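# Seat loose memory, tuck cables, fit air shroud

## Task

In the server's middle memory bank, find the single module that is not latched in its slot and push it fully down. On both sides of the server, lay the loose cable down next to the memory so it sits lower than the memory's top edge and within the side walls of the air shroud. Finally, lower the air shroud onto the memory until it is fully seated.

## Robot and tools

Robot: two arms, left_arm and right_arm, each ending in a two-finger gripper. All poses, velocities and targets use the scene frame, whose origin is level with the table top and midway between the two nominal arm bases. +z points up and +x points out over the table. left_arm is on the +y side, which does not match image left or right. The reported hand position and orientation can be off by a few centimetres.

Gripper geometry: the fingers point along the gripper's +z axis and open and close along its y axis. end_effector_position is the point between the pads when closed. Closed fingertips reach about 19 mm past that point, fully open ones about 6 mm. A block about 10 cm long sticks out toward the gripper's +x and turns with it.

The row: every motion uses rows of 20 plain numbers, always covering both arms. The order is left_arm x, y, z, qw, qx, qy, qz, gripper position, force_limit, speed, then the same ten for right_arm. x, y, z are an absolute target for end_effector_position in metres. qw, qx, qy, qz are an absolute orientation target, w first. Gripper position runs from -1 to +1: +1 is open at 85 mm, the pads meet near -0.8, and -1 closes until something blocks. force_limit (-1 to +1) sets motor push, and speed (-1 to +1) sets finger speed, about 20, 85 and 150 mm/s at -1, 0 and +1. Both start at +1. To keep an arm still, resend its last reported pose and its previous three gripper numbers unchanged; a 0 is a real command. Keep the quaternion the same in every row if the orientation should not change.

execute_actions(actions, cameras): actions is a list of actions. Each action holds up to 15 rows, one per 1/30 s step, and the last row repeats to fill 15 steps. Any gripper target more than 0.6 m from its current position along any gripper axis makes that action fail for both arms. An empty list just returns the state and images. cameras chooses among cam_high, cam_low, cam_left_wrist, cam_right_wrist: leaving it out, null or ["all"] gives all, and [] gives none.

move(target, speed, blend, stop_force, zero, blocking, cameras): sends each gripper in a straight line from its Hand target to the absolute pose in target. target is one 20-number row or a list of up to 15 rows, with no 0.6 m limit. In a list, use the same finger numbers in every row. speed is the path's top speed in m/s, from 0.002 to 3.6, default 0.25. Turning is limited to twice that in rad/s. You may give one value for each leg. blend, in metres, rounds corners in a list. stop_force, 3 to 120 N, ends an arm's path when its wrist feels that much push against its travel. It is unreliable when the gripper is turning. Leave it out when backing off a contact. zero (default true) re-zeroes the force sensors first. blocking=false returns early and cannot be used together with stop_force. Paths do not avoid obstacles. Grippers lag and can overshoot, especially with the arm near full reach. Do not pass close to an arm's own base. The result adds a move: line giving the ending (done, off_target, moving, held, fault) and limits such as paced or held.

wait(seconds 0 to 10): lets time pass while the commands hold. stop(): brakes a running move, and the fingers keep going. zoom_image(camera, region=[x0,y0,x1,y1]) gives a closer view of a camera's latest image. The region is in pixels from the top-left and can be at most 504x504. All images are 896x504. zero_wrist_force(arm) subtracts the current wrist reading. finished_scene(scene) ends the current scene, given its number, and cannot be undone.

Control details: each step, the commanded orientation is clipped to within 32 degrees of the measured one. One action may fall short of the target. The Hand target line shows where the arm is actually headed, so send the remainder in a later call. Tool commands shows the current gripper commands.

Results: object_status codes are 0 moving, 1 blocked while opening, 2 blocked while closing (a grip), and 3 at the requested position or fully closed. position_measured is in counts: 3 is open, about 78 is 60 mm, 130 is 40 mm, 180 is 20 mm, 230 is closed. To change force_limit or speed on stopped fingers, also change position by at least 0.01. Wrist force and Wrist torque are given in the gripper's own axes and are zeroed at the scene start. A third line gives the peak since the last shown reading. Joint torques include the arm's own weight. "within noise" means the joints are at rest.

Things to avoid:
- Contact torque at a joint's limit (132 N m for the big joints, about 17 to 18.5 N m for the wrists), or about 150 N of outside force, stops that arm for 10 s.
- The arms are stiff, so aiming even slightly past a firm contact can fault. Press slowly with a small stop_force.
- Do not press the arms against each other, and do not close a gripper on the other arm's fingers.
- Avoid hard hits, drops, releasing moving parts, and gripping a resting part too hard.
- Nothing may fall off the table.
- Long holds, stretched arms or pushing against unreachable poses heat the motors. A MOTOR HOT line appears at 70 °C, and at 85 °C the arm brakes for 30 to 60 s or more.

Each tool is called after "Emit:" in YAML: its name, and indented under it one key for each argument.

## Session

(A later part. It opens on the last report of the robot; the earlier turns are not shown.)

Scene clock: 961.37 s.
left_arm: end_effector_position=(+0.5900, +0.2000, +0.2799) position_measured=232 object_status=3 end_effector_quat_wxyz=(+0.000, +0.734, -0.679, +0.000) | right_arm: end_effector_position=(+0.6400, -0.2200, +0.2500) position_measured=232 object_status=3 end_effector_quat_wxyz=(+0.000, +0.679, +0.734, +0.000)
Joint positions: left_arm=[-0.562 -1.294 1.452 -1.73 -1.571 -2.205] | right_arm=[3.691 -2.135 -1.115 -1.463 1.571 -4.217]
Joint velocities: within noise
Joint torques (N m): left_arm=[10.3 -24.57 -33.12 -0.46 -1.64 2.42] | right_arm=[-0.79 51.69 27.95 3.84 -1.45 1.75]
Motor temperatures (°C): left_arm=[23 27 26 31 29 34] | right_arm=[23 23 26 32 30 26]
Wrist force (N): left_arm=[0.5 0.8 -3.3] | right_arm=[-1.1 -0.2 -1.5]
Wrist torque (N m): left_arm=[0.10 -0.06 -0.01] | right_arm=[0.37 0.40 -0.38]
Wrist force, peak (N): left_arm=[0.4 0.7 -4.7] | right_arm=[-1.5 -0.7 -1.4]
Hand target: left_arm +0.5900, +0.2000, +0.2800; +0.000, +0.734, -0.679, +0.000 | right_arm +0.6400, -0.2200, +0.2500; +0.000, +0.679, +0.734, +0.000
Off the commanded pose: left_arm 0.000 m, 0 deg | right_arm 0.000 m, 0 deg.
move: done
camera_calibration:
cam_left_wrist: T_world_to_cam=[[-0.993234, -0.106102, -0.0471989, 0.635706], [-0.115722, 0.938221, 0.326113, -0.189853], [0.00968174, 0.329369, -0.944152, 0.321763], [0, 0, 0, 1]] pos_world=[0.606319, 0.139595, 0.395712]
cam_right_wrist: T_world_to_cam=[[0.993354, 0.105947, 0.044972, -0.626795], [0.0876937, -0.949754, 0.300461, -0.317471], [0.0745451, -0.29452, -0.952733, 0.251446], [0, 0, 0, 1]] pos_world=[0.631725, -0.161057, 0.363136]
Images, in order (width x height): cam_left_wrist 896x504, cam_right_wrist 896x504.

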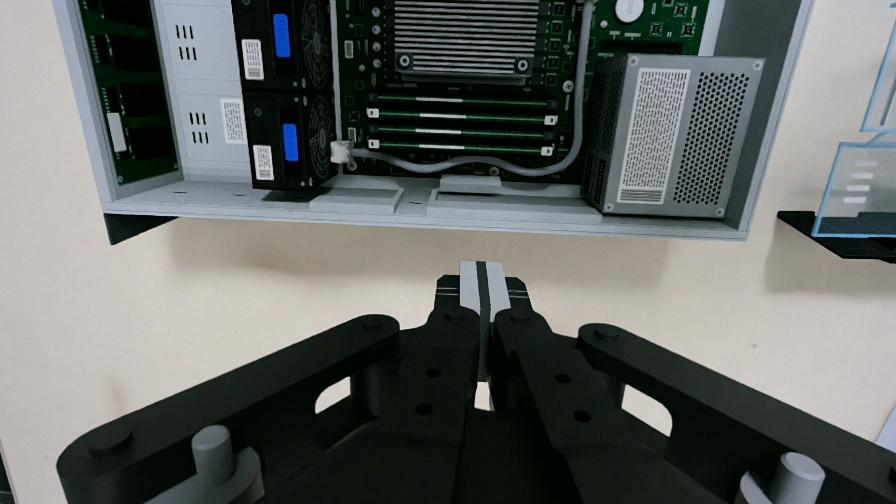

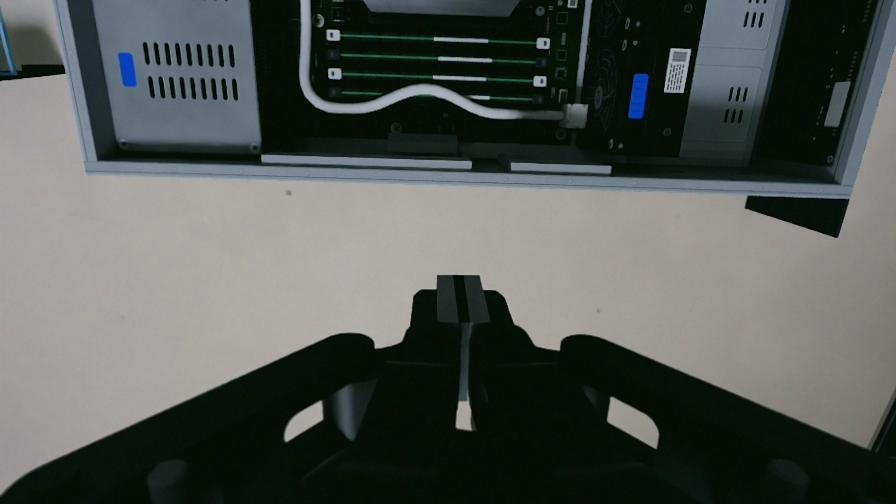

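Emit:
move:
  target:
    - [0.59,0.20,0.28,0,0.7343,-0.6788,0,-1,-0.5,0,0.62,-0.122,0.16,0,0.6788,0.7343,0,-1,-0.5,0]
    - [0.59,0.20,0.28,0,0.7343,-0.6788,0,-1,-0.5,0,0.62,-0.122,0.09,0,0.6788,0.7343,0,-1,-0.5,0]
  speed: [0.15,0.06]
  cameras: ["cam_right_wrist"]

Scene clock: 1026.80 s.
left_arm: end_effector_position=(+0.5900, +0.2000, +0.2800) position_measured=232 object_status=3 end_effector_quat_wxyz=(+0.000, +0.734, -0.679, +0.000) | right_arm: end_effector_position=(+0.6200, -0.1220, +0.0902) position_measured=232 object_status=3 end_effector_quat_wxyz=(+0.000, +0.679, +0.734, +0.000)
Joint positions: left_arm=[-0.562 -1.294 1.452 -1.729 -1.571 -2.205] | right_arm=[3.816 -2.303 -1.256 -1.154 1.571 -4.093]
Joint velocities: within noise
Joint torques (N m): left_arm=[10.33 -26.01 -31.57 -0.6 -1.67 2.45] | right_arm=[9.02 41.8 12.27 5.17 -1.77 1.66]
Motor temperatures (°C): left_arm=[23 27 26 31 29 34] | right_arm=[23 23 26 32 30 26]
Wrist force (N): left_arm=[0.5 1.0 -3.6] | right_arm=[-1.4 -0.4 -1.3]
Wrist torque (N m): left_arm=[0.13 -0.07 -0.01] | right_arm=[0.34 0.43 -0.40]
Wrist force, peak (N): left_arm=[0.7 1.4 -3.7] | right_arm=[-2.8 0.2 -2.4]
Hand target: left_arm +0.5900, +0.2000, +0.2800; +0.000, +0.734, -0.679, +0.000 | right_arm +0.6200, -0.1220, +0.0900; +0.000, +0.679, +0.734, +0.000
Off the commanded pose: left_arm 0.000 m, 0 deg | right_arm 0.000 m, 0 deg.
move: done
camera_calibration:
cam_right_wrist: T_world_to_cam=[[0.993354, 0.105947, 0.044972, -0.610124], [0.0876937, -0.949754, 0.300461, -0.174628], [0.0745451, -0.29452, -0.952733, 0.129553], [0, 0, 0, 1]] pos_world=[0.611725, -0.0630573, 0.203336]
Images, in order (width x height): cam_right_wrist 896x504.

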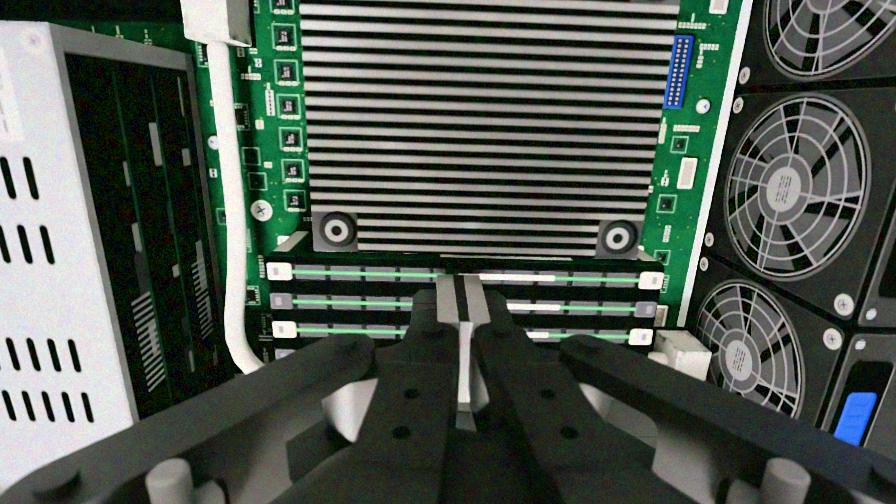

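Emit:
move:
  target:
    - [0.59,0.20,0.28,0,0.7343,-0.6788,0,-1,-0.5,0,0.62,-0.119,0.085,0,0.6788,0.7343,0,-1,-0.5,0]
    - [0.59,0.20,0.28,0,0.7343,-0.6788,0,-1,-0.5,0,0.62,-0.119,0.0695,0,0.6788,0.7343,0,-1,-0.5,0]
  speed: [0.03,0.008]
  stop_force: 6
  cameras: ["cam_right_wrist"]

Scene clock: 1052.60 s.
left_arm: end_effector_position=(+0.5900, +0.2000, +0.2800) position_measured=232 object_status=3 end_effector_quat_wxyz=(+0.000, +0.734, -0.679, +0.000) | right_arm: end_effector_position=(+0.6200, -0.1190, +0.0765) position_measured=232 object_status=3 end_effector_quat_wxyz=(+0.000, +0.679, +0.734, +0.000)
Joint positions: left_arm=[-0.562 -1.294 1.452 -1.729 -1.571 -2.205] | right_arm=[3.819 -2.321 -1.262 -1.129 1.571 -4.09]
Joint velocities: within noise
Joint torques (N m): left_arm=[10.13 -25.33 -29.58 -0.57 -1.61 2.33] | right_arm=[9.86 58.69 27.91 1.08 -1.63 2]
Motor temperatures (°C): left_arm=[23 26 26 31 29 34] | right_arm=[23 23 26 32 30 26]
Wrist force (N): left_arm=[0.3 1.0 -3.4] | right_arm=[-2.7 -2.7 -8.5]
Wrist torque (N m): left_arm=[0.13 -0.03 0.00] | right_arm=[0.37 0.39 -0.40]
Wrist force, peak (N): left_arm=[0.2 0.9 -3.9] | right_arm=[-5.3 -6.1 -21.2]
Hand target: left_arm +0.5900, +0.2000, +0.2800; +0.000, +0.734, -0.679, +0.000 | right_arm +0.6200, -0.1190, +0.0765; +0.000, +0.679, +0.734, +0.000
Off the commanded pose: left_arm 0.000 m, 0 deg | right_arm 0.007 m, 0 deg.
move: contact (right_arm); path passed 1 of 2 targets
camera_calibration:
cam_right_wrist: T_world_to_cam=[[0.993353, 0.105956, 0.0449691, -0.609824], [0.0877036, -0.949753, 0.300461, -0.167668], [0.0745452, -0.29452, -0.952733, 0.117384], [0, 0, 0, 1]] pos_world=[0.611725, -0.0600573, 0.189636]
Images, in order (width x height): cam_right_wrist 896x504.

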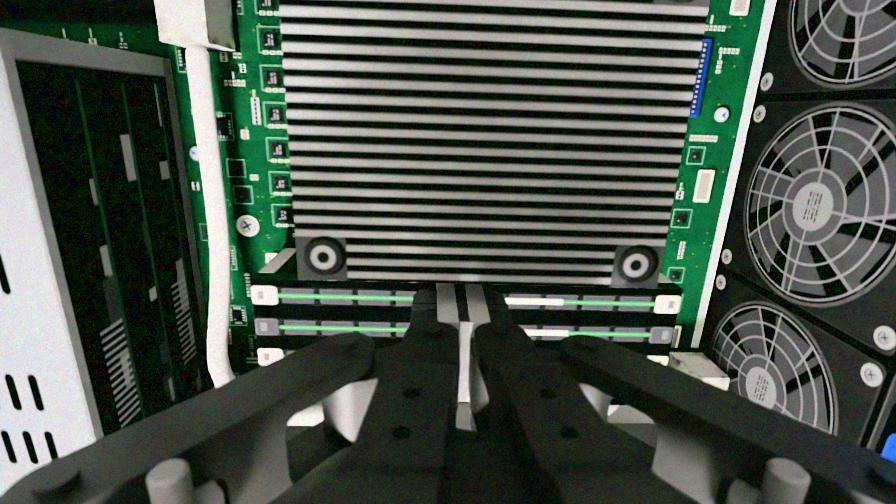

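Emit:
move:
  target:
    - [0.59,0.20,0.28,0,0.7343,-0.6788,0,-1,-0.5,0,0.62,-0.120,0.0785,0,0.6788,0.7343,0,-1,-0.5,0]
    - [0.59,0.20,0.28,0,0.7343,-0.6788,0,-1,-0.5,0,0.62,-0.157,0.0785,0,0.6788,0.7343,0,-1,-0.5,0]
  speed: [0.02,0.03]
  stop_force: 25
  cameras: ["cam_right_wrist"]

Scene clock: 1076.77 s.
left_arm: end_effector_position=(+0.5900, +0.2000, +0.2800) position_measured=232 object_status=3 end_effector_quat_wxyz=(+0.000, +0.734, -0.679, +0.000) | right_arm: end_effector_position=(+0.6200, -0.1570, +0.0785) position_measured=232 object_status=3 end_effector_quat_wxyz=(+0.000, +0.679, +0.734, +0.000)
Joint positions: left_arm=[-0.562 -1.294 1.452 -1.729 -1.571 -2.205] | right_arm=[3.779 -2.278 -1.334 -1.1 1.571 -4.13]
Joint velocities: within noise
Joint torques (N m): left_arm=[10.38 -26.3 -28.1 -0.62 -1.56 2.3] | right_arm=[-8.36 62.45 12.75 4.67 -1.3 -1.75]
Motor temperatures (°C): left_arm=[23 26 26 31 29 34] | right_arm=[23 23 26 32 30 26]
Wrist force (N): left_arm=[0.6 1.2 -3.7] | right_arm=[-0.8 -0.3 -2.1]
Wrist torque (N m): left_arm=[0.17 -0.08 -0.01] | right_arm=[0.37 0.38 -0.36]
Wrist force, peak (N): left_arm=[0.5 1.4 -3.7] | right_arm=[-2.8 -2.8 -8.8]
Hand target: left_arm +0.5900, +0.2000, +0.2800; +0.000, +0.734, -0.679, +0.000 | right_arm +0.6200, -0.1570, +0.0785; +0.000, +0.679, +0.734, +0.000
Off the commanded pose: left_arm 0.000 m, 0 deg | right_arm 0.000 m, 0 deg.
move: done
camera_calibration:
cam_right_wrist: T_world_to_cam=[[0.993354, 0.105947, 0.044972, -0.60589], [0.0876937, -0.949754, 0.300461, -0.204354], [0.0745451, -0.29452, -0.952733, 0.108097], [0, 0, 0, 1]] pos_world=[0.611725, -0.0980573, 0.191636]
Images, in order (width x height): cam_right_wrist 896x504.

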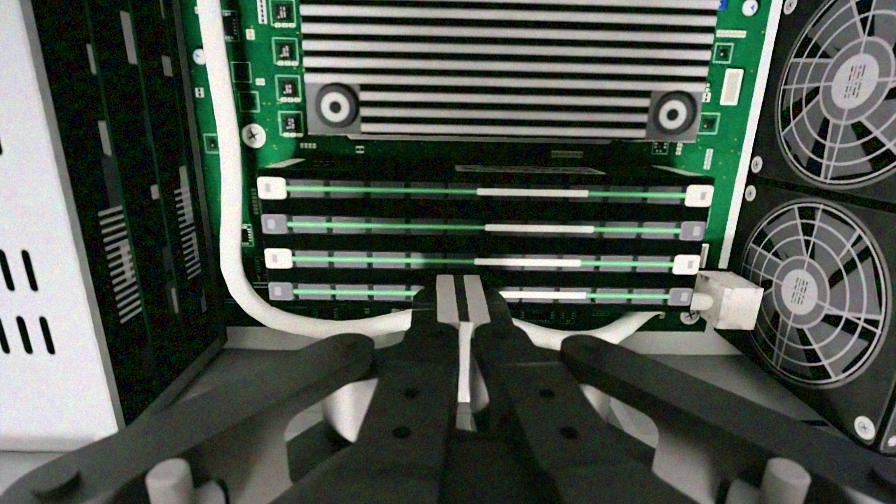

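Emit:
move:
  target:
    - [0.59,0.20,0.28,0,0.7343,-0.6788,0,-1,-0.5,0,0.62,-0.157,0.094,0,0.6788,0.7343,0,-1,-0.5,0]
    - [0.59,0.20,0.28,0,0.7343,-0.6788,0,-1,-0.5,0,0.62,-0.168,0.094,0,0.6788,0.7343,0,-1,-0.5,0]
    - [0.59,0.20,0.28,0,0.7343,-0.6788,0,-1,-0.5,0,0.62,-0.168,0.061,0,0.6788,0.7343,0,-1,-0.5,0]
  speed: [0.06,0.06,0.02]
  stop_force: 22
  cameras: ["cam_right_wrist"]

Scene clock: 1103.17 s.
left_arm: end_effector_position=(+0.5900, +0.2000, +0.2800) position_measured=232 object_status=3 end_effector_quat_wxyz=(+0.000, +0.734, -0.679, +0.000) | right_arm: end_effector_position=(+0.6200, -0.1680, +0.0760) position_measured=232 object_status=3 end_effector_quat_wxyz=(+0.000, +0.679, +0.734, +0.000)
Joint positions: left_arm=[-0.562 -1.294 1.452 -1.729 -1.571 -2.205] | right_arm=[3.767 -2.27 -1.356 -1.087 1.571 -4.142]
Joint velocities: within noise
Joint torques (N m): left_arm=[10.19 -26.27 -26.46 -0.68 -1.51 2.3] | right_arm=[3.43 47.22 21.74 -0.1 1.01 -0.94]
Motor temperatures (°C): left_arm=[23 26 26 31 29 34] | right_arm=[23 23 26 32 30 26]
Wrist force (N): left_arm=[0.6 0.7 -3.4] | right_arm=[-3.4 -2.9 -22.5]
Wrist torque (N m): left_arm=[0.11 -0.08 -0.01] | right_arm=[0.35 0.57 -0.38]
Wrist force, peak (N): left_arm=[0.4 1.1 -3.9] | right_arm=[-9.7 -13.2 -49.5]
Hand target: left_arm +0.5900, +0.2000, +0.2800; +0.000, +0.734, -0.679, +0.000 | right_arm +0.6200, -0.1680, +0.0760; +0.000, +0.679, +0.734, +0.000
Off the commanded pose: left_arm 0.000 m, 0 deg | right_arm 0.015 m, 0 deg.
move: contact (right_arm); path passed 2 of 3 targets
camera_calibration:
cam_right_wrist: T_world_to_cam=[[0.993363, 0.105852, 0.0450012, -0.604629], [0.0875948, -0.949764, 0.300458, -0.213961], [0.0745446, -0.294522, -0.952733, 0.102381], [0, 0, 0, 1]] pos_world=[0.611726, -0.109058, 0.189037]
Images, in order (width x height): cam_right_wrist 896x504.

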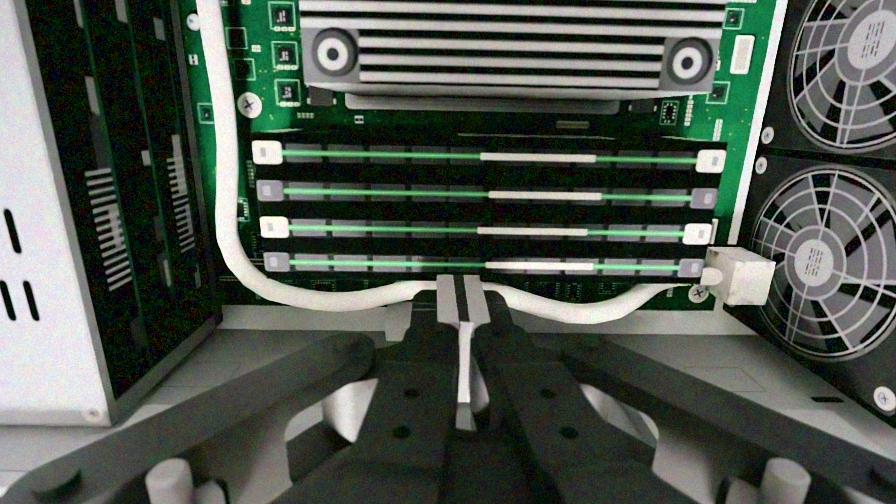

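Emit:
zoom_image:
  camera: "cam_right_wrist"
  region: [220, 230, 720, 440]

Scaled by 1.008 from the camera's 896x504 image, which has a finer 1280x720 frame.

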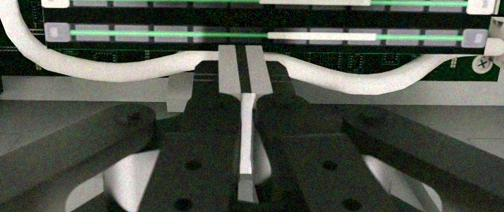

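Emit:
move:
  target:
    - [0.59,0.20,0.28,0,0.7343,-0.6788,0,-1,-0.5,0,0.62,-0.168,0.061,0,0.6788,0.7343,0,-1,-0.5,0]
  speed: 0.008
  stop_force: 35
  zero: false
  cameras: ["cam_right_wrist"]

Scene clock: 1123.73 s.
left_arm: end_effector_position=(+0.5900, +0.2000, +0.2800) position_measured=232 object_status=3 end_effector_quat_wxyz=(+0.000, +0.734, -0.679, +0.000) | right_arm: end_effector_position=(+0.6201, -0.1679, +0.0757) position_measured=232 object_status=3 end_effector_quat_wxyz=(+0.000, +0.679, +0.734, +0.000)
Joint positions: left_arm=[-0.562 -1.294 1.452 -1.729 -1.571 -2.205] | right_arm=[3.767 -2.27 -1.356 -1.086 1.571 -4.142]
Joint velocities: within noise
Joint torques (N m): left_arm=[9.34 -27.49 -24.87 -0.76 -1.59 2.36] | right_arm=[10.61 38.43 19.09 0.9 1.16 0.79]
Motor temperatures (°C): left_arm=[23 26 26 31 29 34] | right_arm=[23 23 26 32 30 26]
Wrist force (N): left_arm=[0.5 1.1 -3.5] | right_arm=[-8.8 -11.1 -38.4]
Wrist torque (N m): left_arm=[0.16 -0.05 -0.01] | right_arm=[0.45 0.58 -0.44]
Wrist force, peak (N): left_arm=[0.6 1.2 -3.8] | right_arm=[-10.0 -13.2 -49.4]
Hand target: left_arm +0.5900, +0.2000, +0.2800; +0.000, +0.734, -0.679, +0.000 | right_arm +0.6201, -0.1679, +0.0757; +0.000, +0.679, +0.734, +0.000
Off the commanded pose: left_arm 0.000 m, 0 deg | right_arm 0.015 m, 0 deg.
move: contact (right_arm)
camera_calibration:
cam_right_wrist: T_world_to_cam=[[0.993333, 0.105963, 0.0454005, -0.604765], [0.0875966, -0.94982, 0.300282, -0.213883], [0.074941, -0.294303, -0.952769, 0.101973], [0, 0, 0, 1]] pos_world=[0.611826, -0.109057, 0.188838]
Images, in order (width x height): cam_right_wrist 896x504.

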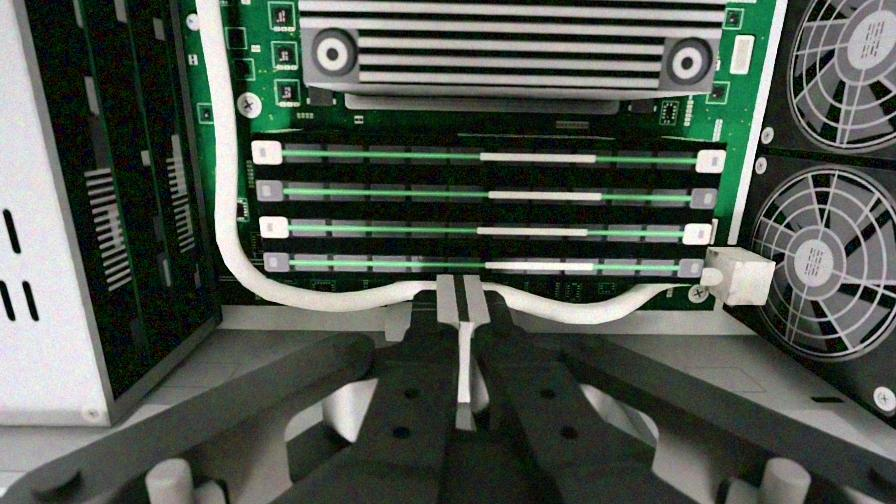

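Emit:
move:
  target:
    - [0.59,0.20,0.28,0,0.7343,-0.6788,0,-1,-0.5,0,0.62,-0.168,0.095,0,0.6788,0.7343,0,-1,-0.5,0]
    - [0.59,0.20,0.28,0,0.7343,-0.6788,0,-1,-0.5,0,0.663,-0.168,0.095,0,0.6788,0.7343,0,-1,-0.5,0]
  speed: [0.06,0.08]
  cameras: ["cam_right_wrist"]

Scene clock: 1160.03 s.
left_arm: end_effector_position=(+0.5900, +0.2000, +0.2800) position_measured=232 object_status=3 end_effector_quat_wxyz=(+0.000, +0.734, -0.679, +0.000) | right_arm: end_effector_position=(+0.6629, -0.1680, +0.0950) position_measured=232 object_status=3 end_effector_quat_wxyz=(+0.000, +0.679, +0.734, +0.000)
Joint positions: left_arm=[-0.562 -1.294 1.452 -1.729 -1.571 -2.205] | right_arm=[3.732 -2.338 -1.18 -1.195 1.571 -4.176]
Joint velocities: within noise
Joint torques (N m): left_arm=[10 -27.49 -23.79 -0.83 -1.59 2.23] | right_arm=[-8.46 43.28 32.17 0.71 2.13 -1.68]
Motor temperatures (°C): left_arm=[23 26 26 31 29 34] | right_arm=[23 23 26 32 30 26]
Wrist force (N): left_arm=[0.6 1.1 -3.4] | right_arm=[-1.2 -0.4 -1.5]
Wrist torque (N m): left_arm=[0.15 -0.07 -0.01] | right_arm=[0.34 0.41 -0.36]
Wrist force, peak (N): left_arm=[0.7 1.0 -3.8] | right_arm=[-8.9 -11.2 -38.7]
Hand target: left_arm +0.5900, +0.2000, +0.2800; +0.000, +0.734, -0.679, +0.000 | right_arm +0.6630, -0.1680, +0.0950; +0.000, +0.679, +0.734, +0.000
Off the commanded pose: left_arm 0.000 m, 0 deg | right_arm 0.000 m, 0 deg.
move: done
camera_calibration:
cam_right_wrist: T_world_to_cam=[[0.993347, 0.105975, 0.0450669, -0.648093], [0.0876925, -0.949752, 0.300469, -0.223522], [0.0746447, -0.294518, -0.952726, 0.117314], [0, 0, 0, 1]] pos_world=[0.654626, -0.109057, 0.208137]
Images, in order (width x height): cam_right_wrist 896x504.

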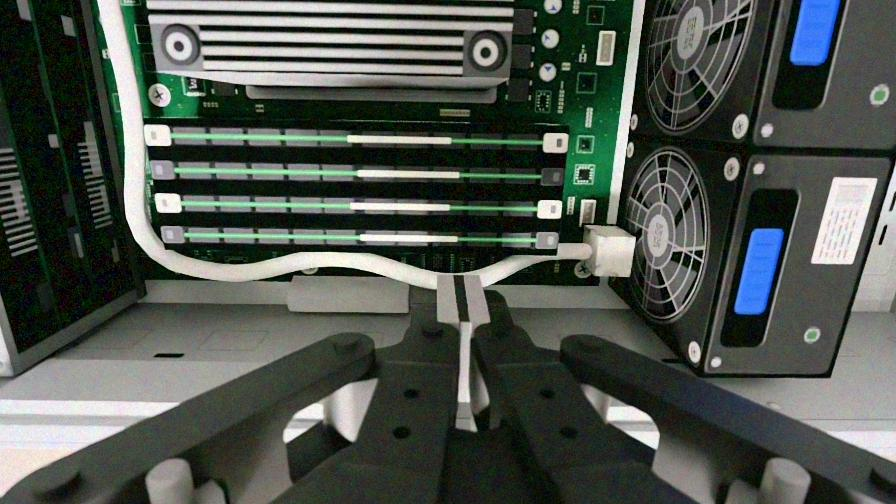

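Emit:
move:
  target:
    - [0.59,0.20,0.28,0,0.7343,-0.6788,0,-1,-0.5,0,0.663,-0.168,0.061,0,0.6788,0.7343,0,-1,-0.5,0]
  speed: 0.015
  stop_force: 25
  cameras: ["cam_right_wrist"]

Scene clock: 1175.27 s.
left_arm: end_effector_position=(+0.5900, +0.2000, +0.2800) position_measured=232 object_status=3 end_effector_quat_wxyz=(+0.000, +0.734, -0.679, +0.000) | right_arm: end_effector_position=(+0.6630, -0.1680, +0.0610) position_measured=232 object_status=3 end_effector_quat_wxyz=(+0.000, +0.679, +0.734, +0.000)
Joint positions: left_arm=[-0.562 -1.294 1.452 -1.729 -1.571 -2.205] | right_arm=[3.732 -2.372 -1.211 -1.129 1.571 -4.176]
Joint velocities: within noise
Joint torques (N m): left_arm=[9.9 -27.49 -22.61 -0.87 -1.45 2.28] | right_arm=[-7.14 41.68 12.39 4.7 2.02 -1.78]
Motor temperatures (°C): left_arm=[23 26 26 31 29 34] | right_arm=[23 23 26 32 30 26]
Wrist force (N): left_arm=[0.1 0.9 -3.6] | right_arm=[-1.6 -1.5 -5.6]
Wrist torque (N m): left_arm=[0.13 0.00 0.00] | right_arm=[0.36 0.39 -0.39]
Wrist force, peak (N): left_arm=[0.3 1.1 -3.9] | right_arm=[-2.2 -2.9 -5.4]
Hand target: left_arm +0.5900, +0.2000, +0.2800; +0.000, +0.734, -0.679, +0.000 | right_arm +0.6630, -0.1680, +0.0610; +0.000, +0.679, +0.734, +0.000
Off the commanded pose: left_arm 0.000 m, 0 deg | right_arm 0.000 m, 0 deg.
move: done
camera_calibration:
cam_right_wrist: T_world_to_cam=[[0.993354, 0.105947, 0.044972, -0.646651], [0.0876937, -0.949754, 0.300461, -0.213314], [0.0745451, -0.29452, -0.952733, 0.0849795], [0, 0, 0, 1]] pos_world=[0.654725, -0.109057, 0.174136]
Images, in order (width x height): cam_right_wrist 896x504.

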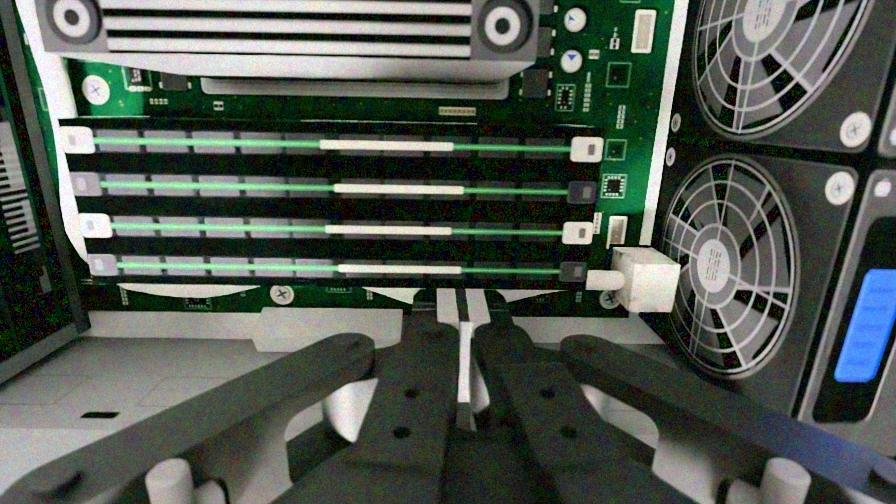

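Emit:
move:
  target:
    - [0.59,0.20,0.28,0,0.7343,-0.6788,0,-1,-0.5,0,0.663,-0.169,0.10,0,0.6788,0.7343,0,-1,-0.5,0]
    - [0.59,0.20,0.28,0,0.7343,-0.6788,0,-1,-0.5,0,0.585,-0.174,0.10,0,0.6788,0.7343,0,-1,-0.5,0]
  speed: [0.06,0.1]
  cameras: ["cam_right_wrist"]

Scene clock: 1186.20 s.
left_arm: end_effector_position=(+0.5900, +0.2000, +0.2800) position_measured=232 object_status=3 end_effector_quat_wxyz=(+0.000, +0.734, -0.679, +0.000) | right_arm: end_effector_position=(+0.5851, -0.1740, +0.1000) position_measured=232 object_status=3 end_effector_quat_wxyz=(+0.000, +0.679, +0.734, +0.000)
Joint positions: left_arm=[-0.562 -1.294 1.452 -1.729 -1.571 -2.205] | right_arm=[3.79 -2.17 -1.46 -1.083 1.571 -4.118]
Joint velocities: within noise
Joint torques (N m): left_arm=[9.4 -28.08 -22.68 -0.81 -1.43 2.1] | right_arm=[10.23 58.67 11.91 5.07 -1.73 2.11]
Motor temperatures (°C): left_arm=[23 26 26 31 29 34] | right_arm=[23 23 26 32 30 26]
Wrist force (N): left_arm=[0.5 0.8 -3.6] | right_arm=[-1.2 -0.3 -1.1]
Wrist torque (N m): left_arm=[0.10 -0.06 -0.01] | right_arm=[0.38 0.43 -0.36]
Wrist force, peak (N): left_arm=[0.3 1.1 -3.8] | right_arm=[-1.5 -1.7 -6.0]
Hand target: left_arm +0.5900, +0.2000, +0.2800; +0.000, +0.734, -0.679, +0.000 | right_arm +0.5850, -0.1740, +0.1000; +0.000, +0.679, +0.734, +0.000
Off the commanded pose: left_arm 0.000 m, 0 deg | right_arm 0.000 m, 0 deg.
move: done
camera_calibration:
cam_right_wrist: T_world_to_cam=[[0.993353, 0.105958, 0.0449684, -0.570384], [0.087706, -0.949753, 0.300461, -0.223906], [0.0745452, -0.29452, -0.952733, 0.126176], [0, 0, 0, 1]] pos_world=[0.576825, -0.115057, 0.213136]
Images, in order (width x height): cam_right_wrist 896x504.

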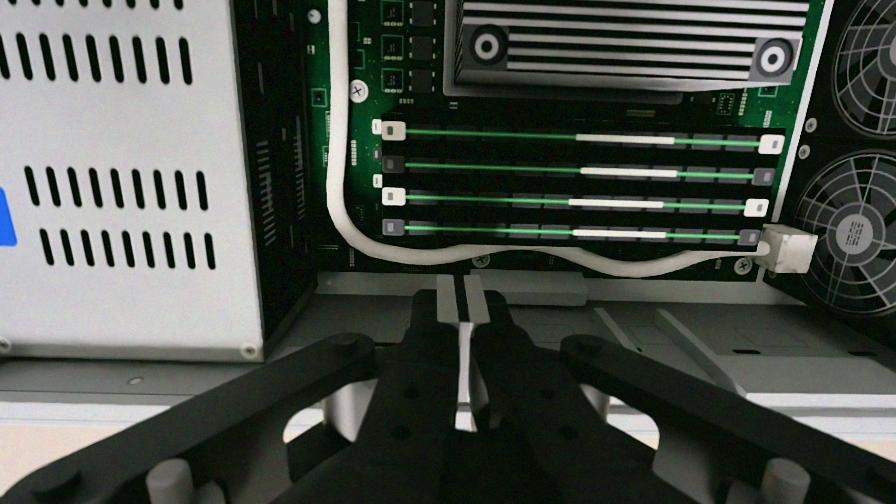

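Emit:
move:
  target:
    - [0.59,0.20,0.28,0,0.7343,-0.6788,0,-1,-0.5,0,0.577,-0.1735,0.10,0,0.6788,0.7343,0,-1,-0.5,0]
    - [0.59,0.20,0.28,0,0.7343,-0.6788,0,-1,-0.5,0,0.577,-0.1735,0.061,0,0.6788,0.7343,0,-1,-0.5,0]
  speed: [0.06,0.015]
  stop_force: 25
  cameras: ["cam_right_wrist"]

Emit:
move:
  target:
    - [0.59,0.20,0.28,0,0.7343,-0.6788,0,-1,-0.5,0,0.577,-0.174,0.10,0,0.6788,0.7343,0,-1,-0.5,0]
    - [0.59,0.20,0.28,0,0.7343,-0.6788,0,-1,-0.5,0,0.62,-0.20,0.25,0,0.6788,0.7343,0,-1,-0.5,0]
  speed: [0.06,0.15]
  cameras: ["cam_right_wrist", "cam_low"]

Scene clock: 1206.87 s.
left_arm: end_effector_position=(+0.5900, +0.2000, +0.2800) position_measured=232 object_status=3 end_effector_quat_wxyz=(+0.000, +0.734, -0.679, +0.000) | right_arm: end_effector_position=(+0.5770, -0.1735, +0.0610) position_measured=232 object_status=3 end_effector_quat_wxyz=(+0.000, +0.679, +0.734, +0.000)
Joint positions: left_arm=[-0.562 -1.294 1.452 -1.729 -1.571 -2.205] | right_arm=[3.798 -2.203 -1.519 -0.991 1.571 -4.11]
Joint velocities: within noise
Joint torques (N m): left_arm=[9.31 -28.96 -23.27 -0.96 -1.45 2.23] | right_arm=[9.58 36.78 11.52 4.89 -0.99 2]
Motor temperatures (°C): left_arm=[23 26 26 31 29 34] | right_arm=[23 23 26 32 30 26]
Wrist force (N): left_arm=[0.4 1.3 -3.6] | right_arm=[-1.3 -0.2 -1.2]
Wrist torque (N m): left_arm=[0.17 -0.05 -0.01] | right_arm=[0.38 0.44 -0.39]
Wrist force, peak (N): left_arm=[0.3 1.2 -4.0] | right_arm=[-1.4 -0.5 -1.5]
Hand target: left_arm +0.5900, +0.2000, +0.2800; +0.000, +0.734, -0.679, +0.000 | right_arm +0.5770, -0.1735, +0.0610; +0.000, +0.679, +0.734, +0.000
Off the commanded pose: left_arm 0.000 m, 0 deg | right_arm 0.000 m, 0 deg.
move: done
camera_calibration:
cam_right_wrist: T_world_to_cam=[[0.993354, 0.105947, 0.044972, -0.56064], [0.0876937, -0.949754, 0.300461, -0.210996], [0.0745451, -0.29452, -0.952733, 0.0897705], [0, 0, 0, 1]] pos_world=[0.568725, -0.114557, 0.174136]
Images, in order (width x height): cam_right_wrist 896x504.

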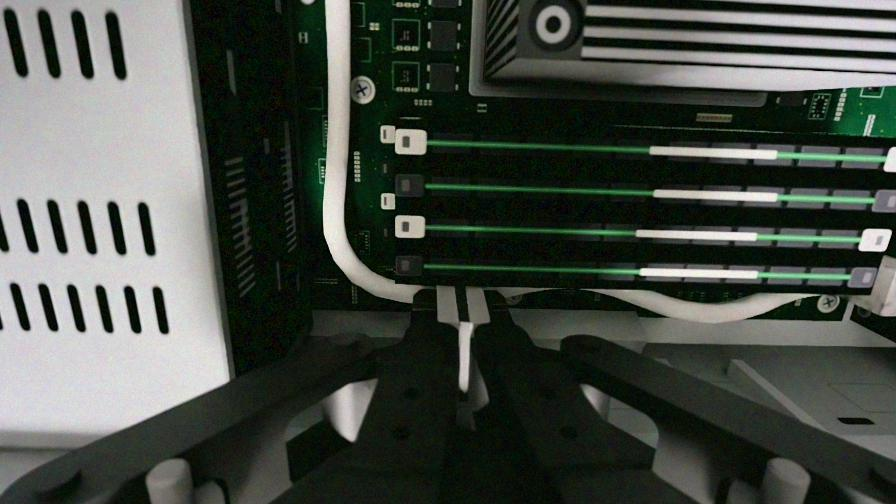

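Scene clock: 1209.33 s.
left_arm: end_effector_position=(+0.5900, +0.2000, +0.2800) position_measured=232 object_status=3 end_effector_quat_wxyz=(+0.000, +0.734, -0.679, +0.000) | right_arm: end_effector_position=(+0.6200, -0.2000, +0.2499) position_measured=232 object_status=3 end_effector_quat_wxyz=(+0.000, +0.679, +0.734, +0.000)
Joint positions: left_arm=[-0.562 -1.294 1.452 -1.729 -1.571 -2.205] | right_arm=[3.731 -2.107 -1.158 -1.447 1.571 -4.178]
Joint velocities: within noise
Joint torques (N m): left_arm=[9.98 -28.8 -23.08 -0.98 -1.39 2.23] | right_arm=[-8.74 36.44 33.04 0.84 2.17 -1.72]
Motor temperatures (°C): left_arm=[23 26 26 31 29 34] | right_arm=[23 23 26 32 30 26]
Wrist force (N): left_arm=[0.4 1.2 -3.5] | right_arm=[-1.1 -0.4 -1.5]
Wrist torque (N m): left_arm=[0.17 -0.04 0.00] | right_arm=[0.34 0.41 -0.35]
Wrist force, peak (N): left_arm=[0.5 1.4 -3.7] | right_arm=[-1.5 -0.1 -2.9]
Hand target: left_arm +0.5900, +0.2000, +0.2800; +0.000, +0.734, -0.679, +0.000 | right_arm +0.6200, -0.2000, +0.2500; +0.000, +0.679, +0.734, +0.000
Off the commanded pose: left_arm 0.000 m, 0 deg | right_arm 0.000 m, 0 deg.
move: done
camera_calibration:
cam_right_wrist: T_world_to_cam=[[0.993356, 0.105881, 0.0450961, -0.608998], [0.0875936, -0.949762, 0.300467, -0.296626], [0.0746442, -0.29452, -0.952726, 0.258676], [0, 0, 0, 1]] pos_world=[0.611626, -0.141058, 0.363037]
Images, in order (width x height): cam_low 896x504, cam_right_wrist 896x504.

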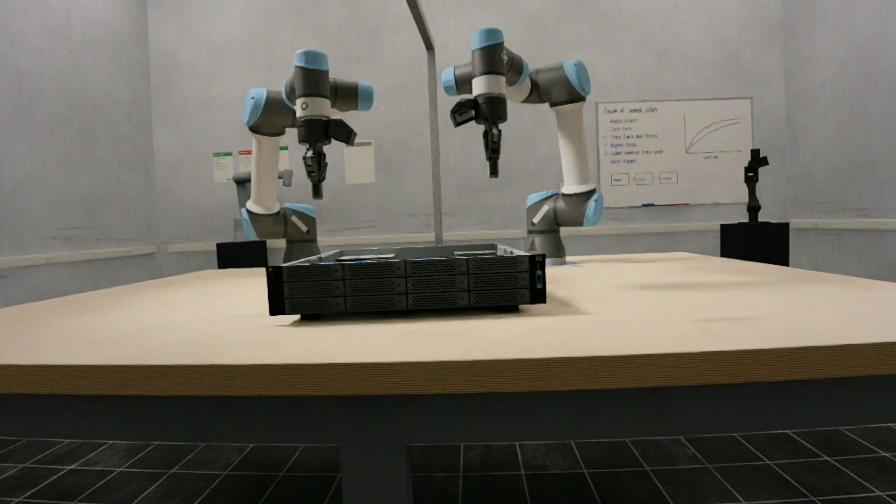

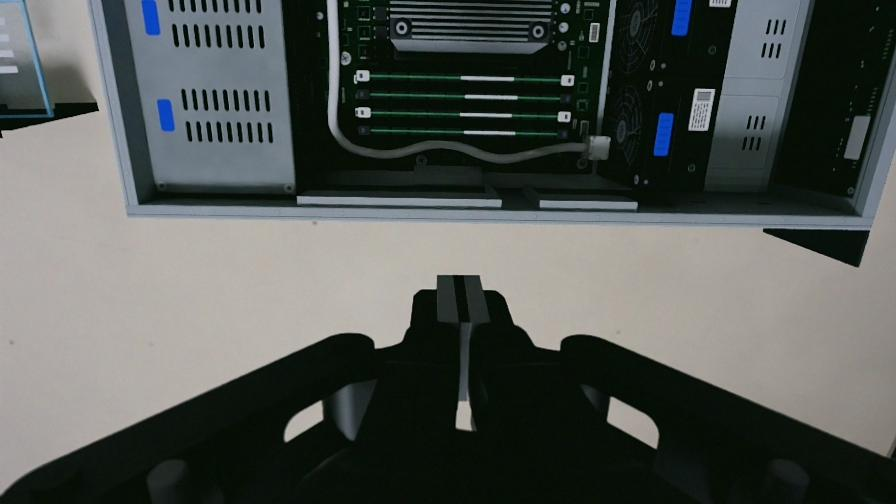

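Emit:
move:
  target:
    - [0.26,0.20,0.30,0,0.7343,-0.6788,0,-1,-0.5,0,0.26,-0.22,0.30,0,0.6788,0.7343,0,-1,-0.5,0]
  speed: 0.2

Scene clock: 1266.27 s.
left_arm: end_effector_position=(+0.2601, +0.2000, +0.3000) position_measured=232 object_status=3 end_effector_quat_wxyz=(+0.000, +0.734, -0.679, +0.000) | right_arm: end_effector_position=(+0.2601, -0.2200, +0.3000) position_measured=232 object_status=3 end_effector_quat_wxyz=(+0.000, +0.679, +0.734, +0.000)
Joint positions: left_arm=[-1.109 -2.047 2.074 -1.599 -1.571 -2.753] | right_arm=[4.209 -1.315 -1.94 -1.458 1.571 -3.7]
Joint velocities: within noise
Joint torques (N m): left_arm=[-7.74 -16.1 -20.99 -0.31 1.6 -2.69] | right_arm=[9.94 24.86 14.28 0.79 -1.82 2.09]
Motor temperatures (°C): left_arm=[23 26 25 31 29 34] | right_arm=[23 23 26 32 30 26]
Wrist force (N): left_arm=[0.6 0.8 -3.6] | right_arm=[-1.5 -0.1 -1.4]
Wrist torque (N m): left_arm=[0.13 -0.08 -0.01] | right_arm=[0.37 0.45 -0.37]
Wrist force, peak (N): left_arm=[0.6 2.0 -3.7] | right_arm=[-1.9 1.4 -1.2]
Hand target: left_arm +0.2600, +0.2000, +0.3000; +0.000, +0.734, -0.679, +0.000 | right_arm +0.2600, -0.2200, +0.3000; +0.000, +0.679, +0.734, +0.000
Off the commanded pose: left_arm 0.000 m, 0 deg | right_arm 0.000 m, 0 deg.
move: done
camera_calibration:
cam_left_wrist: T_world_to_cam=[[-0.993246, -0.106047, -0.0470861, 0.30893], [-0.115634, 0.938196, 0.326216, -0.234615], [0.00958188, 0.329457, -0.944122, 0.343843], [0, 0, 0, 1]] pos_world=[0.276419, 0.139595, 0.415711]
cam_right_wrist: T_world_to_cam=[[0.993354, 0.105947, 0.044972, -0.251663], [0.0876937, -0.949754, 0.300461, -0.29915], [0.0745451, -0.29452, -0.952733, 0.327307], [0, 0, 0, 1]] pos_world=[0.251825, -0.161057, 0.413036]

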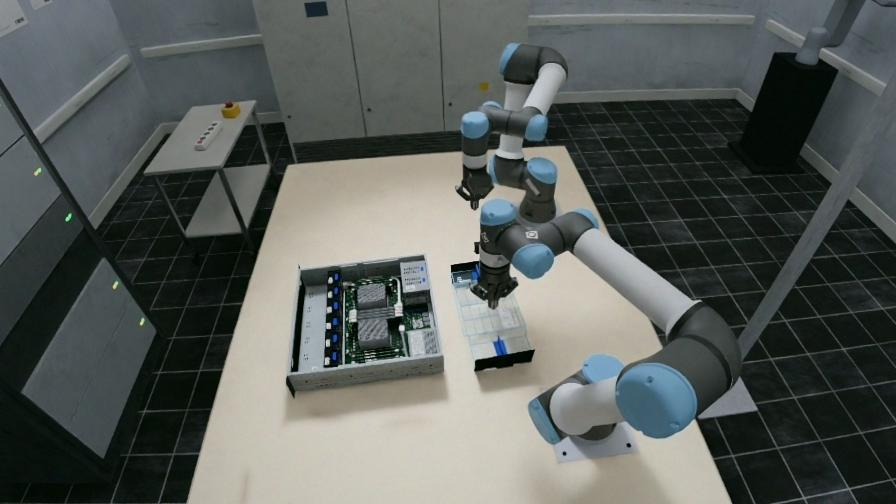

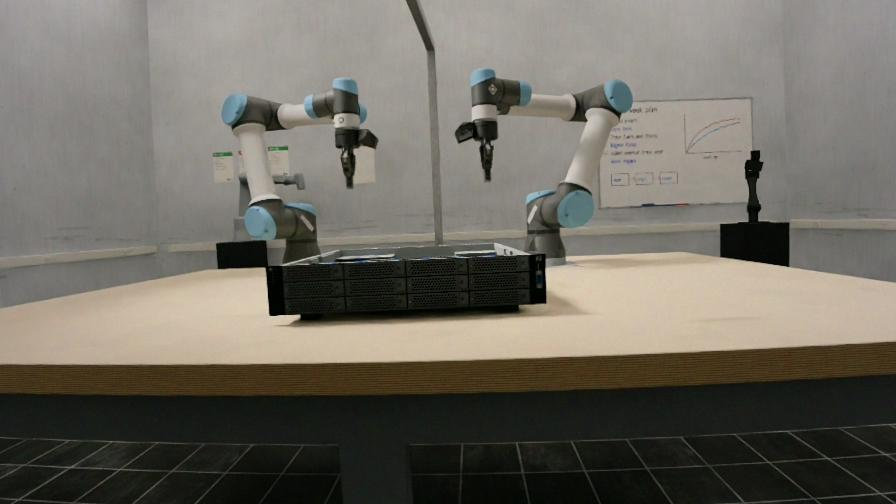

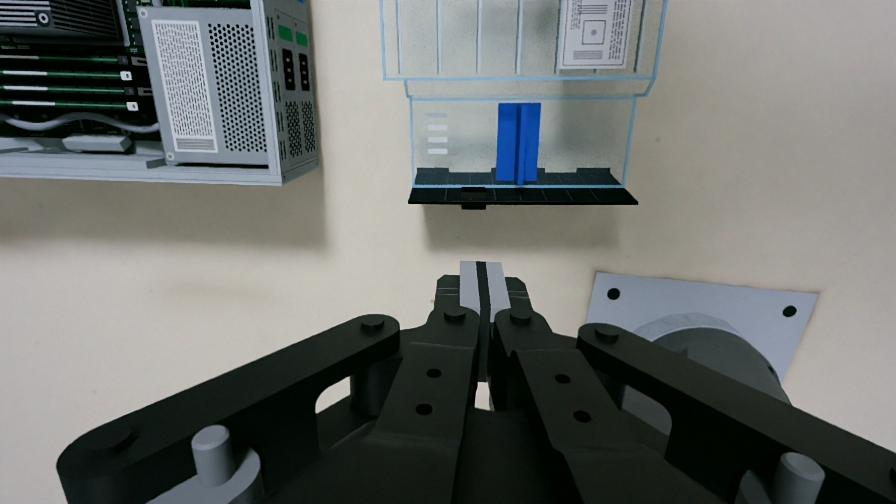

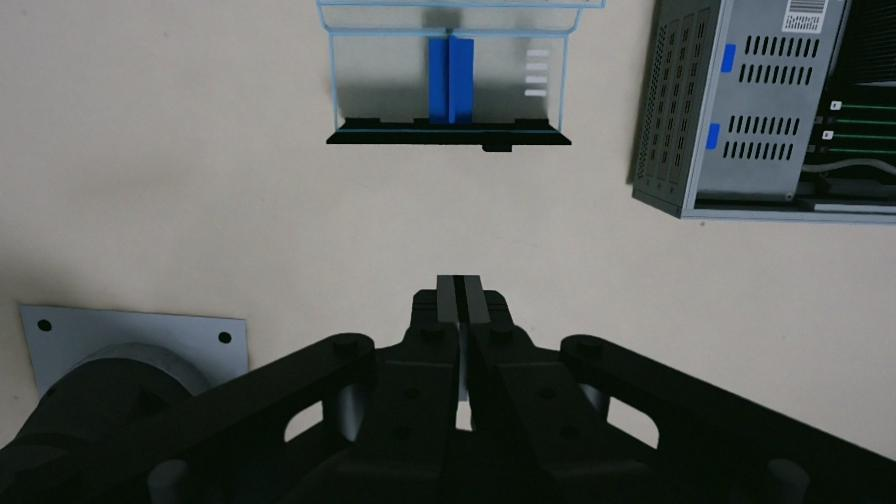

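Emit:
zoom_image:
  camera: "cam_left_wrist"
  region: [360, 0, 690, 230]

Emit:
zoom_image:
  camera: "cam_right_wrist"
  region: [290, 0, 620, 180]

Scaled by 1.527 from the camera's 896x504 image, which has a finer 1280x720 frame.

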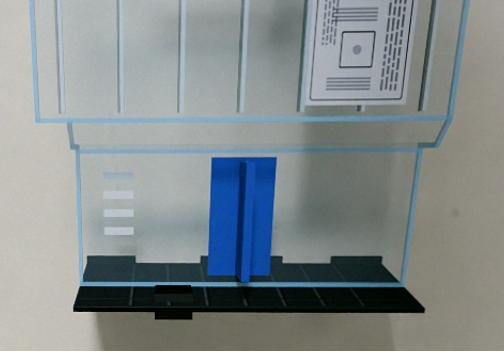

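Scaled by 1.527 from the camera's 896x504 image, which has a finer 1280x720 frame.

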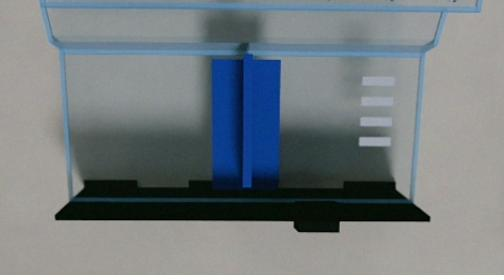

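Emit:
zoom_image:
  camera: "cam_high"
  region: [430, 240, 560, 390]

Scaled by 3.360 from the camera's 896x504 image, which has a finer 1280x720 frame.

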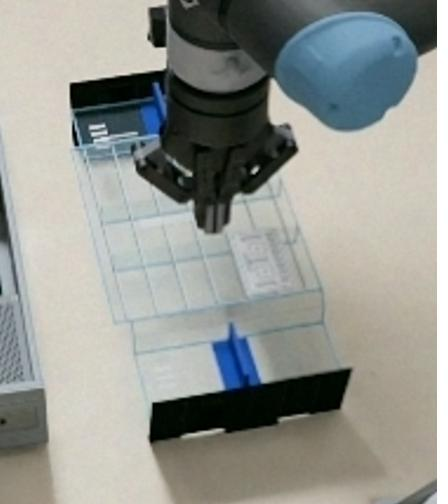

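Emit:
move:
  target:
    - [0.36,0.20,0.30,0,0.84146,-0.42,-0.34,-1,-0.5,0,0.26,-0.22,0.30,0,0.6788,0.7343,0,-1,-0.5,0]
    - [0.50,0.17,0.24,0,0.9487,0,-0.3162,-1,-0.5,0,0.26,-0.22,0.30,0,0.6788,0.7343,0,-1,-0.5,0]
  speed: 0.3
  cameras: ["cam_left_wrist"]

Scene clock: 1396.73 s.
left_arm: end_effector_position=(+0.4999, +0.1700, +0.2400) position_measured=232 object_status=3 end_effector_quat_wxyz=(+0.000, +0.949, +0.000, -0.316) | right_arm: end_effector_position=(+0.2600, -0.2200, +0.3000) position_measured=232 object_status=3 end_effector_quat_wxyz=(+0.000, +0.679, +0.734, +0.000)
Joint positions: left_arm=[-0.549 -1.069 1.231 -1.162 -1.886 -3.592] | right_arm=[4.209 -1.314 -1.94 -1.458 1.571 -3.7]
Joint velocities: within noise
Joint torques (N m): left_arm=[10.91 -31.77 -31.26 -3.28 -2.65 -2.7] | right_arm=[9.49 23.82 21.53 1.06 -1.8 1.96]
Motor temperatures (°C): left_arm=[23 26 25 30 29 34] | right_arm=[23 23 26 32 30 26]
Wrist force (N): left_arm=[0.6 0.8 -4.1] | right_arm=[-1.4 0.0 -1.6]
Wrist torque (N m): left_arm=[0.10 -0.21 0.03] | right_arm=[0.39 0.44 -0.37]
Wrist force, peak (N): left_arm=[1.2 1.1 -4.3] | right_arm=[-1.6 -0.1 -1.8]
Hand target: left_arm +0.5000, +0.1700, +0.2400; +0.000, +0.949, +0.000, -0.316 | right_arm +0.2600, -0.2200, +0.3000; +0.000, +0.679, +0.734, +0.000
Off the commanded pose: left_arm 0.000 m, 0 deg | right_arm 0.000 m, 0 deg.
move: done
camera_calibration:
cam_left_wrist: T_world_to_cam=[[-0.00631584, -0.998506, -0.0542809, 0.201177], [-0.559837, -0.0414471, 0.827565, 0.10908], [-0.828578, 0.0356153, -0.558739, 0.671352], [0, 0, 0, 1]] pos_world=[0.618606, 0.181487, 0.29576]
Images, in order (width x height): cam_left_wrist 896x504.

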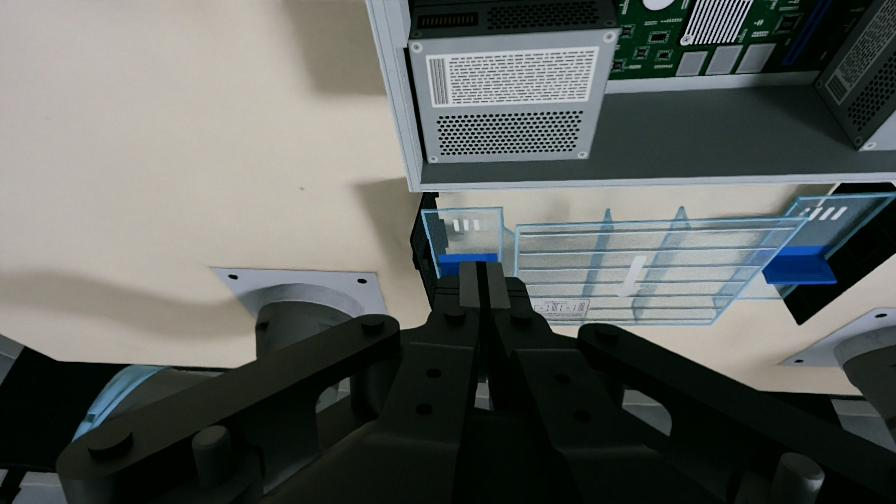

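Emit:
zoom_image:
  camera: "cam_left_wrist"
  region: [390, 160, 560, 330]

Emit:
zoom_image:
  camera: "cam_left_wrist"
  region: [720, 160, 896, 340]

Scaled by 2.965 from the camera's 896x504 image, which has a finer 1280x720 frame.

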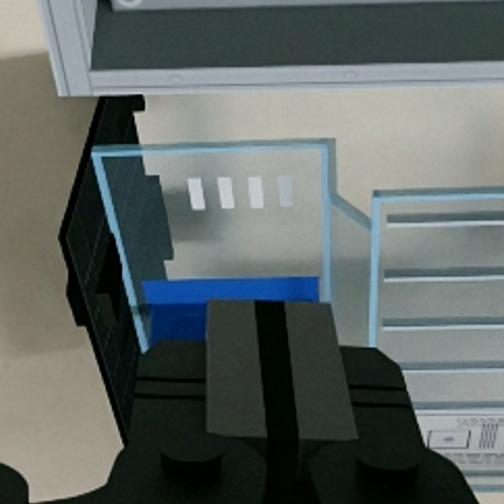

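Scaled by 2.800 from the camera's 896x504 image, which has a finer 1280x720 frame.

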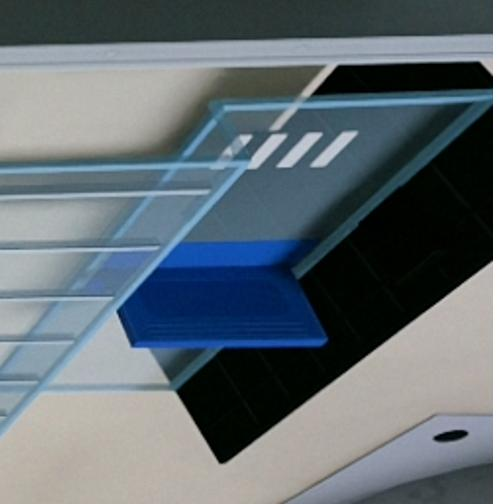

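Emit:
move:
  target:
    - [0.50,0.17,0.24,0,0.9487,0,-0.3162,-1,-0.5,0,0.28,-0.26,0.22,0,0.6788,0.7343,0,-1,-0.5,0]
  speed: 0.2
  cameras: ["cam_right_wrist"]

Emit:
zoom_image:
  camera: "cam_right_wrist"
  region: [230, 80, 690, 290]

Scene clock: 1440.07 s.
left_arm: end_effector_position=(+0.5000, +0.1700, +0.2400) position_measured=232 object_status=3 end_effector_quat_wxyz=(+0.000, +0.949, +0.000, -0.316) | right_arm: end_effector_position=(+0.2800, -0.2600, +0.2201) position_measured=232 object_status=3 end_effector_quat_wxyz=(+0.000, +0.679, +0.734, +0.000)
Joint positions: left_arm=[-0.549 -1.069 1.231 -1.162 -1.886 -3.592] | right_arm=[4.109 -1.332 -2.137 -1.244 1.571 -3.799]
Joint velocities: within noise
Joint torques (N m): left_arm=[9.53 -33.07 -24.11 -2.95 -2.26 -2.6] | right_arm=[-8.36 2.47 12.34 4.95 2.09 -1.81]
Motor temperatures (°C): left_arm=[23 26 25 30 29 34] | right_arm=[23 23 26 32 30 26]
Wrist force (N): left_arm=[0.5 0.6 -3.8] | right_arm=[-1.6 -0.4 -1.4]
Wrist torque (N m): left_arm=[0.08 -0.20 0.02] | right_arm=[0.30 0.47 -0.34]
Wrist force, peak (N): left_arm=[0.6 1.2 -4.3] | right_arm=[-1.1 -0.5 -2.7]
Hand target: left_arm +0.5000, +0.1700, +0.2400; +0.000, +0.949, +0.000, -0.316 | right_arm +0.2800, -0.2600, +0.2200; +0.000, +0.679, +0.734, +0.000
Off the commanded pose: left_arm 0.000 m, 0 deg | right_arm 0.000 m, 0 deg.
move: done
camera_calibration:
cam_right_wrist: T_world_to_cam=[[0.993354, 0.105957, 0.0449582, -0.263498], [0.087701, -0.949725, 0.300552, -0.314926], [0.0745437, -0.294611, -0.952705, 0.237994], [0, 0, 0, 1]] pos_world=[0.271625, -0.201058, 0.333236]
Images, in order (width x height): cam_right_wrist 896x504.

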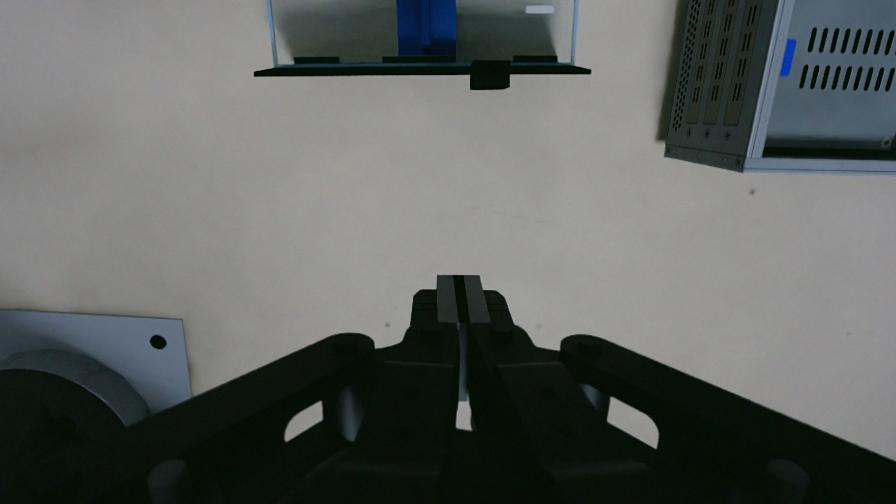

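Scaled by 1.096 from the camera's 896x504 image, which has a finer 1280x720 frame.

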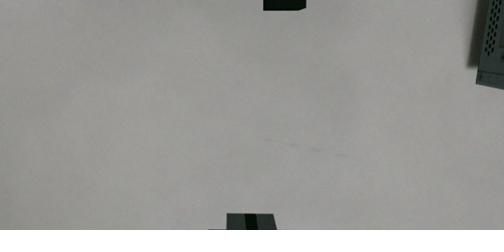

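Emit:
zoom_image:
  camera: "cam_right_wrist"
  region: [240, 0, 620, 120]

Scaled by 1.326 from the camera's 896x504 image, which has a finer 1280x720 frame.

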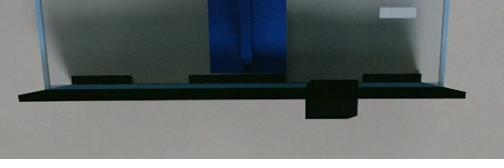

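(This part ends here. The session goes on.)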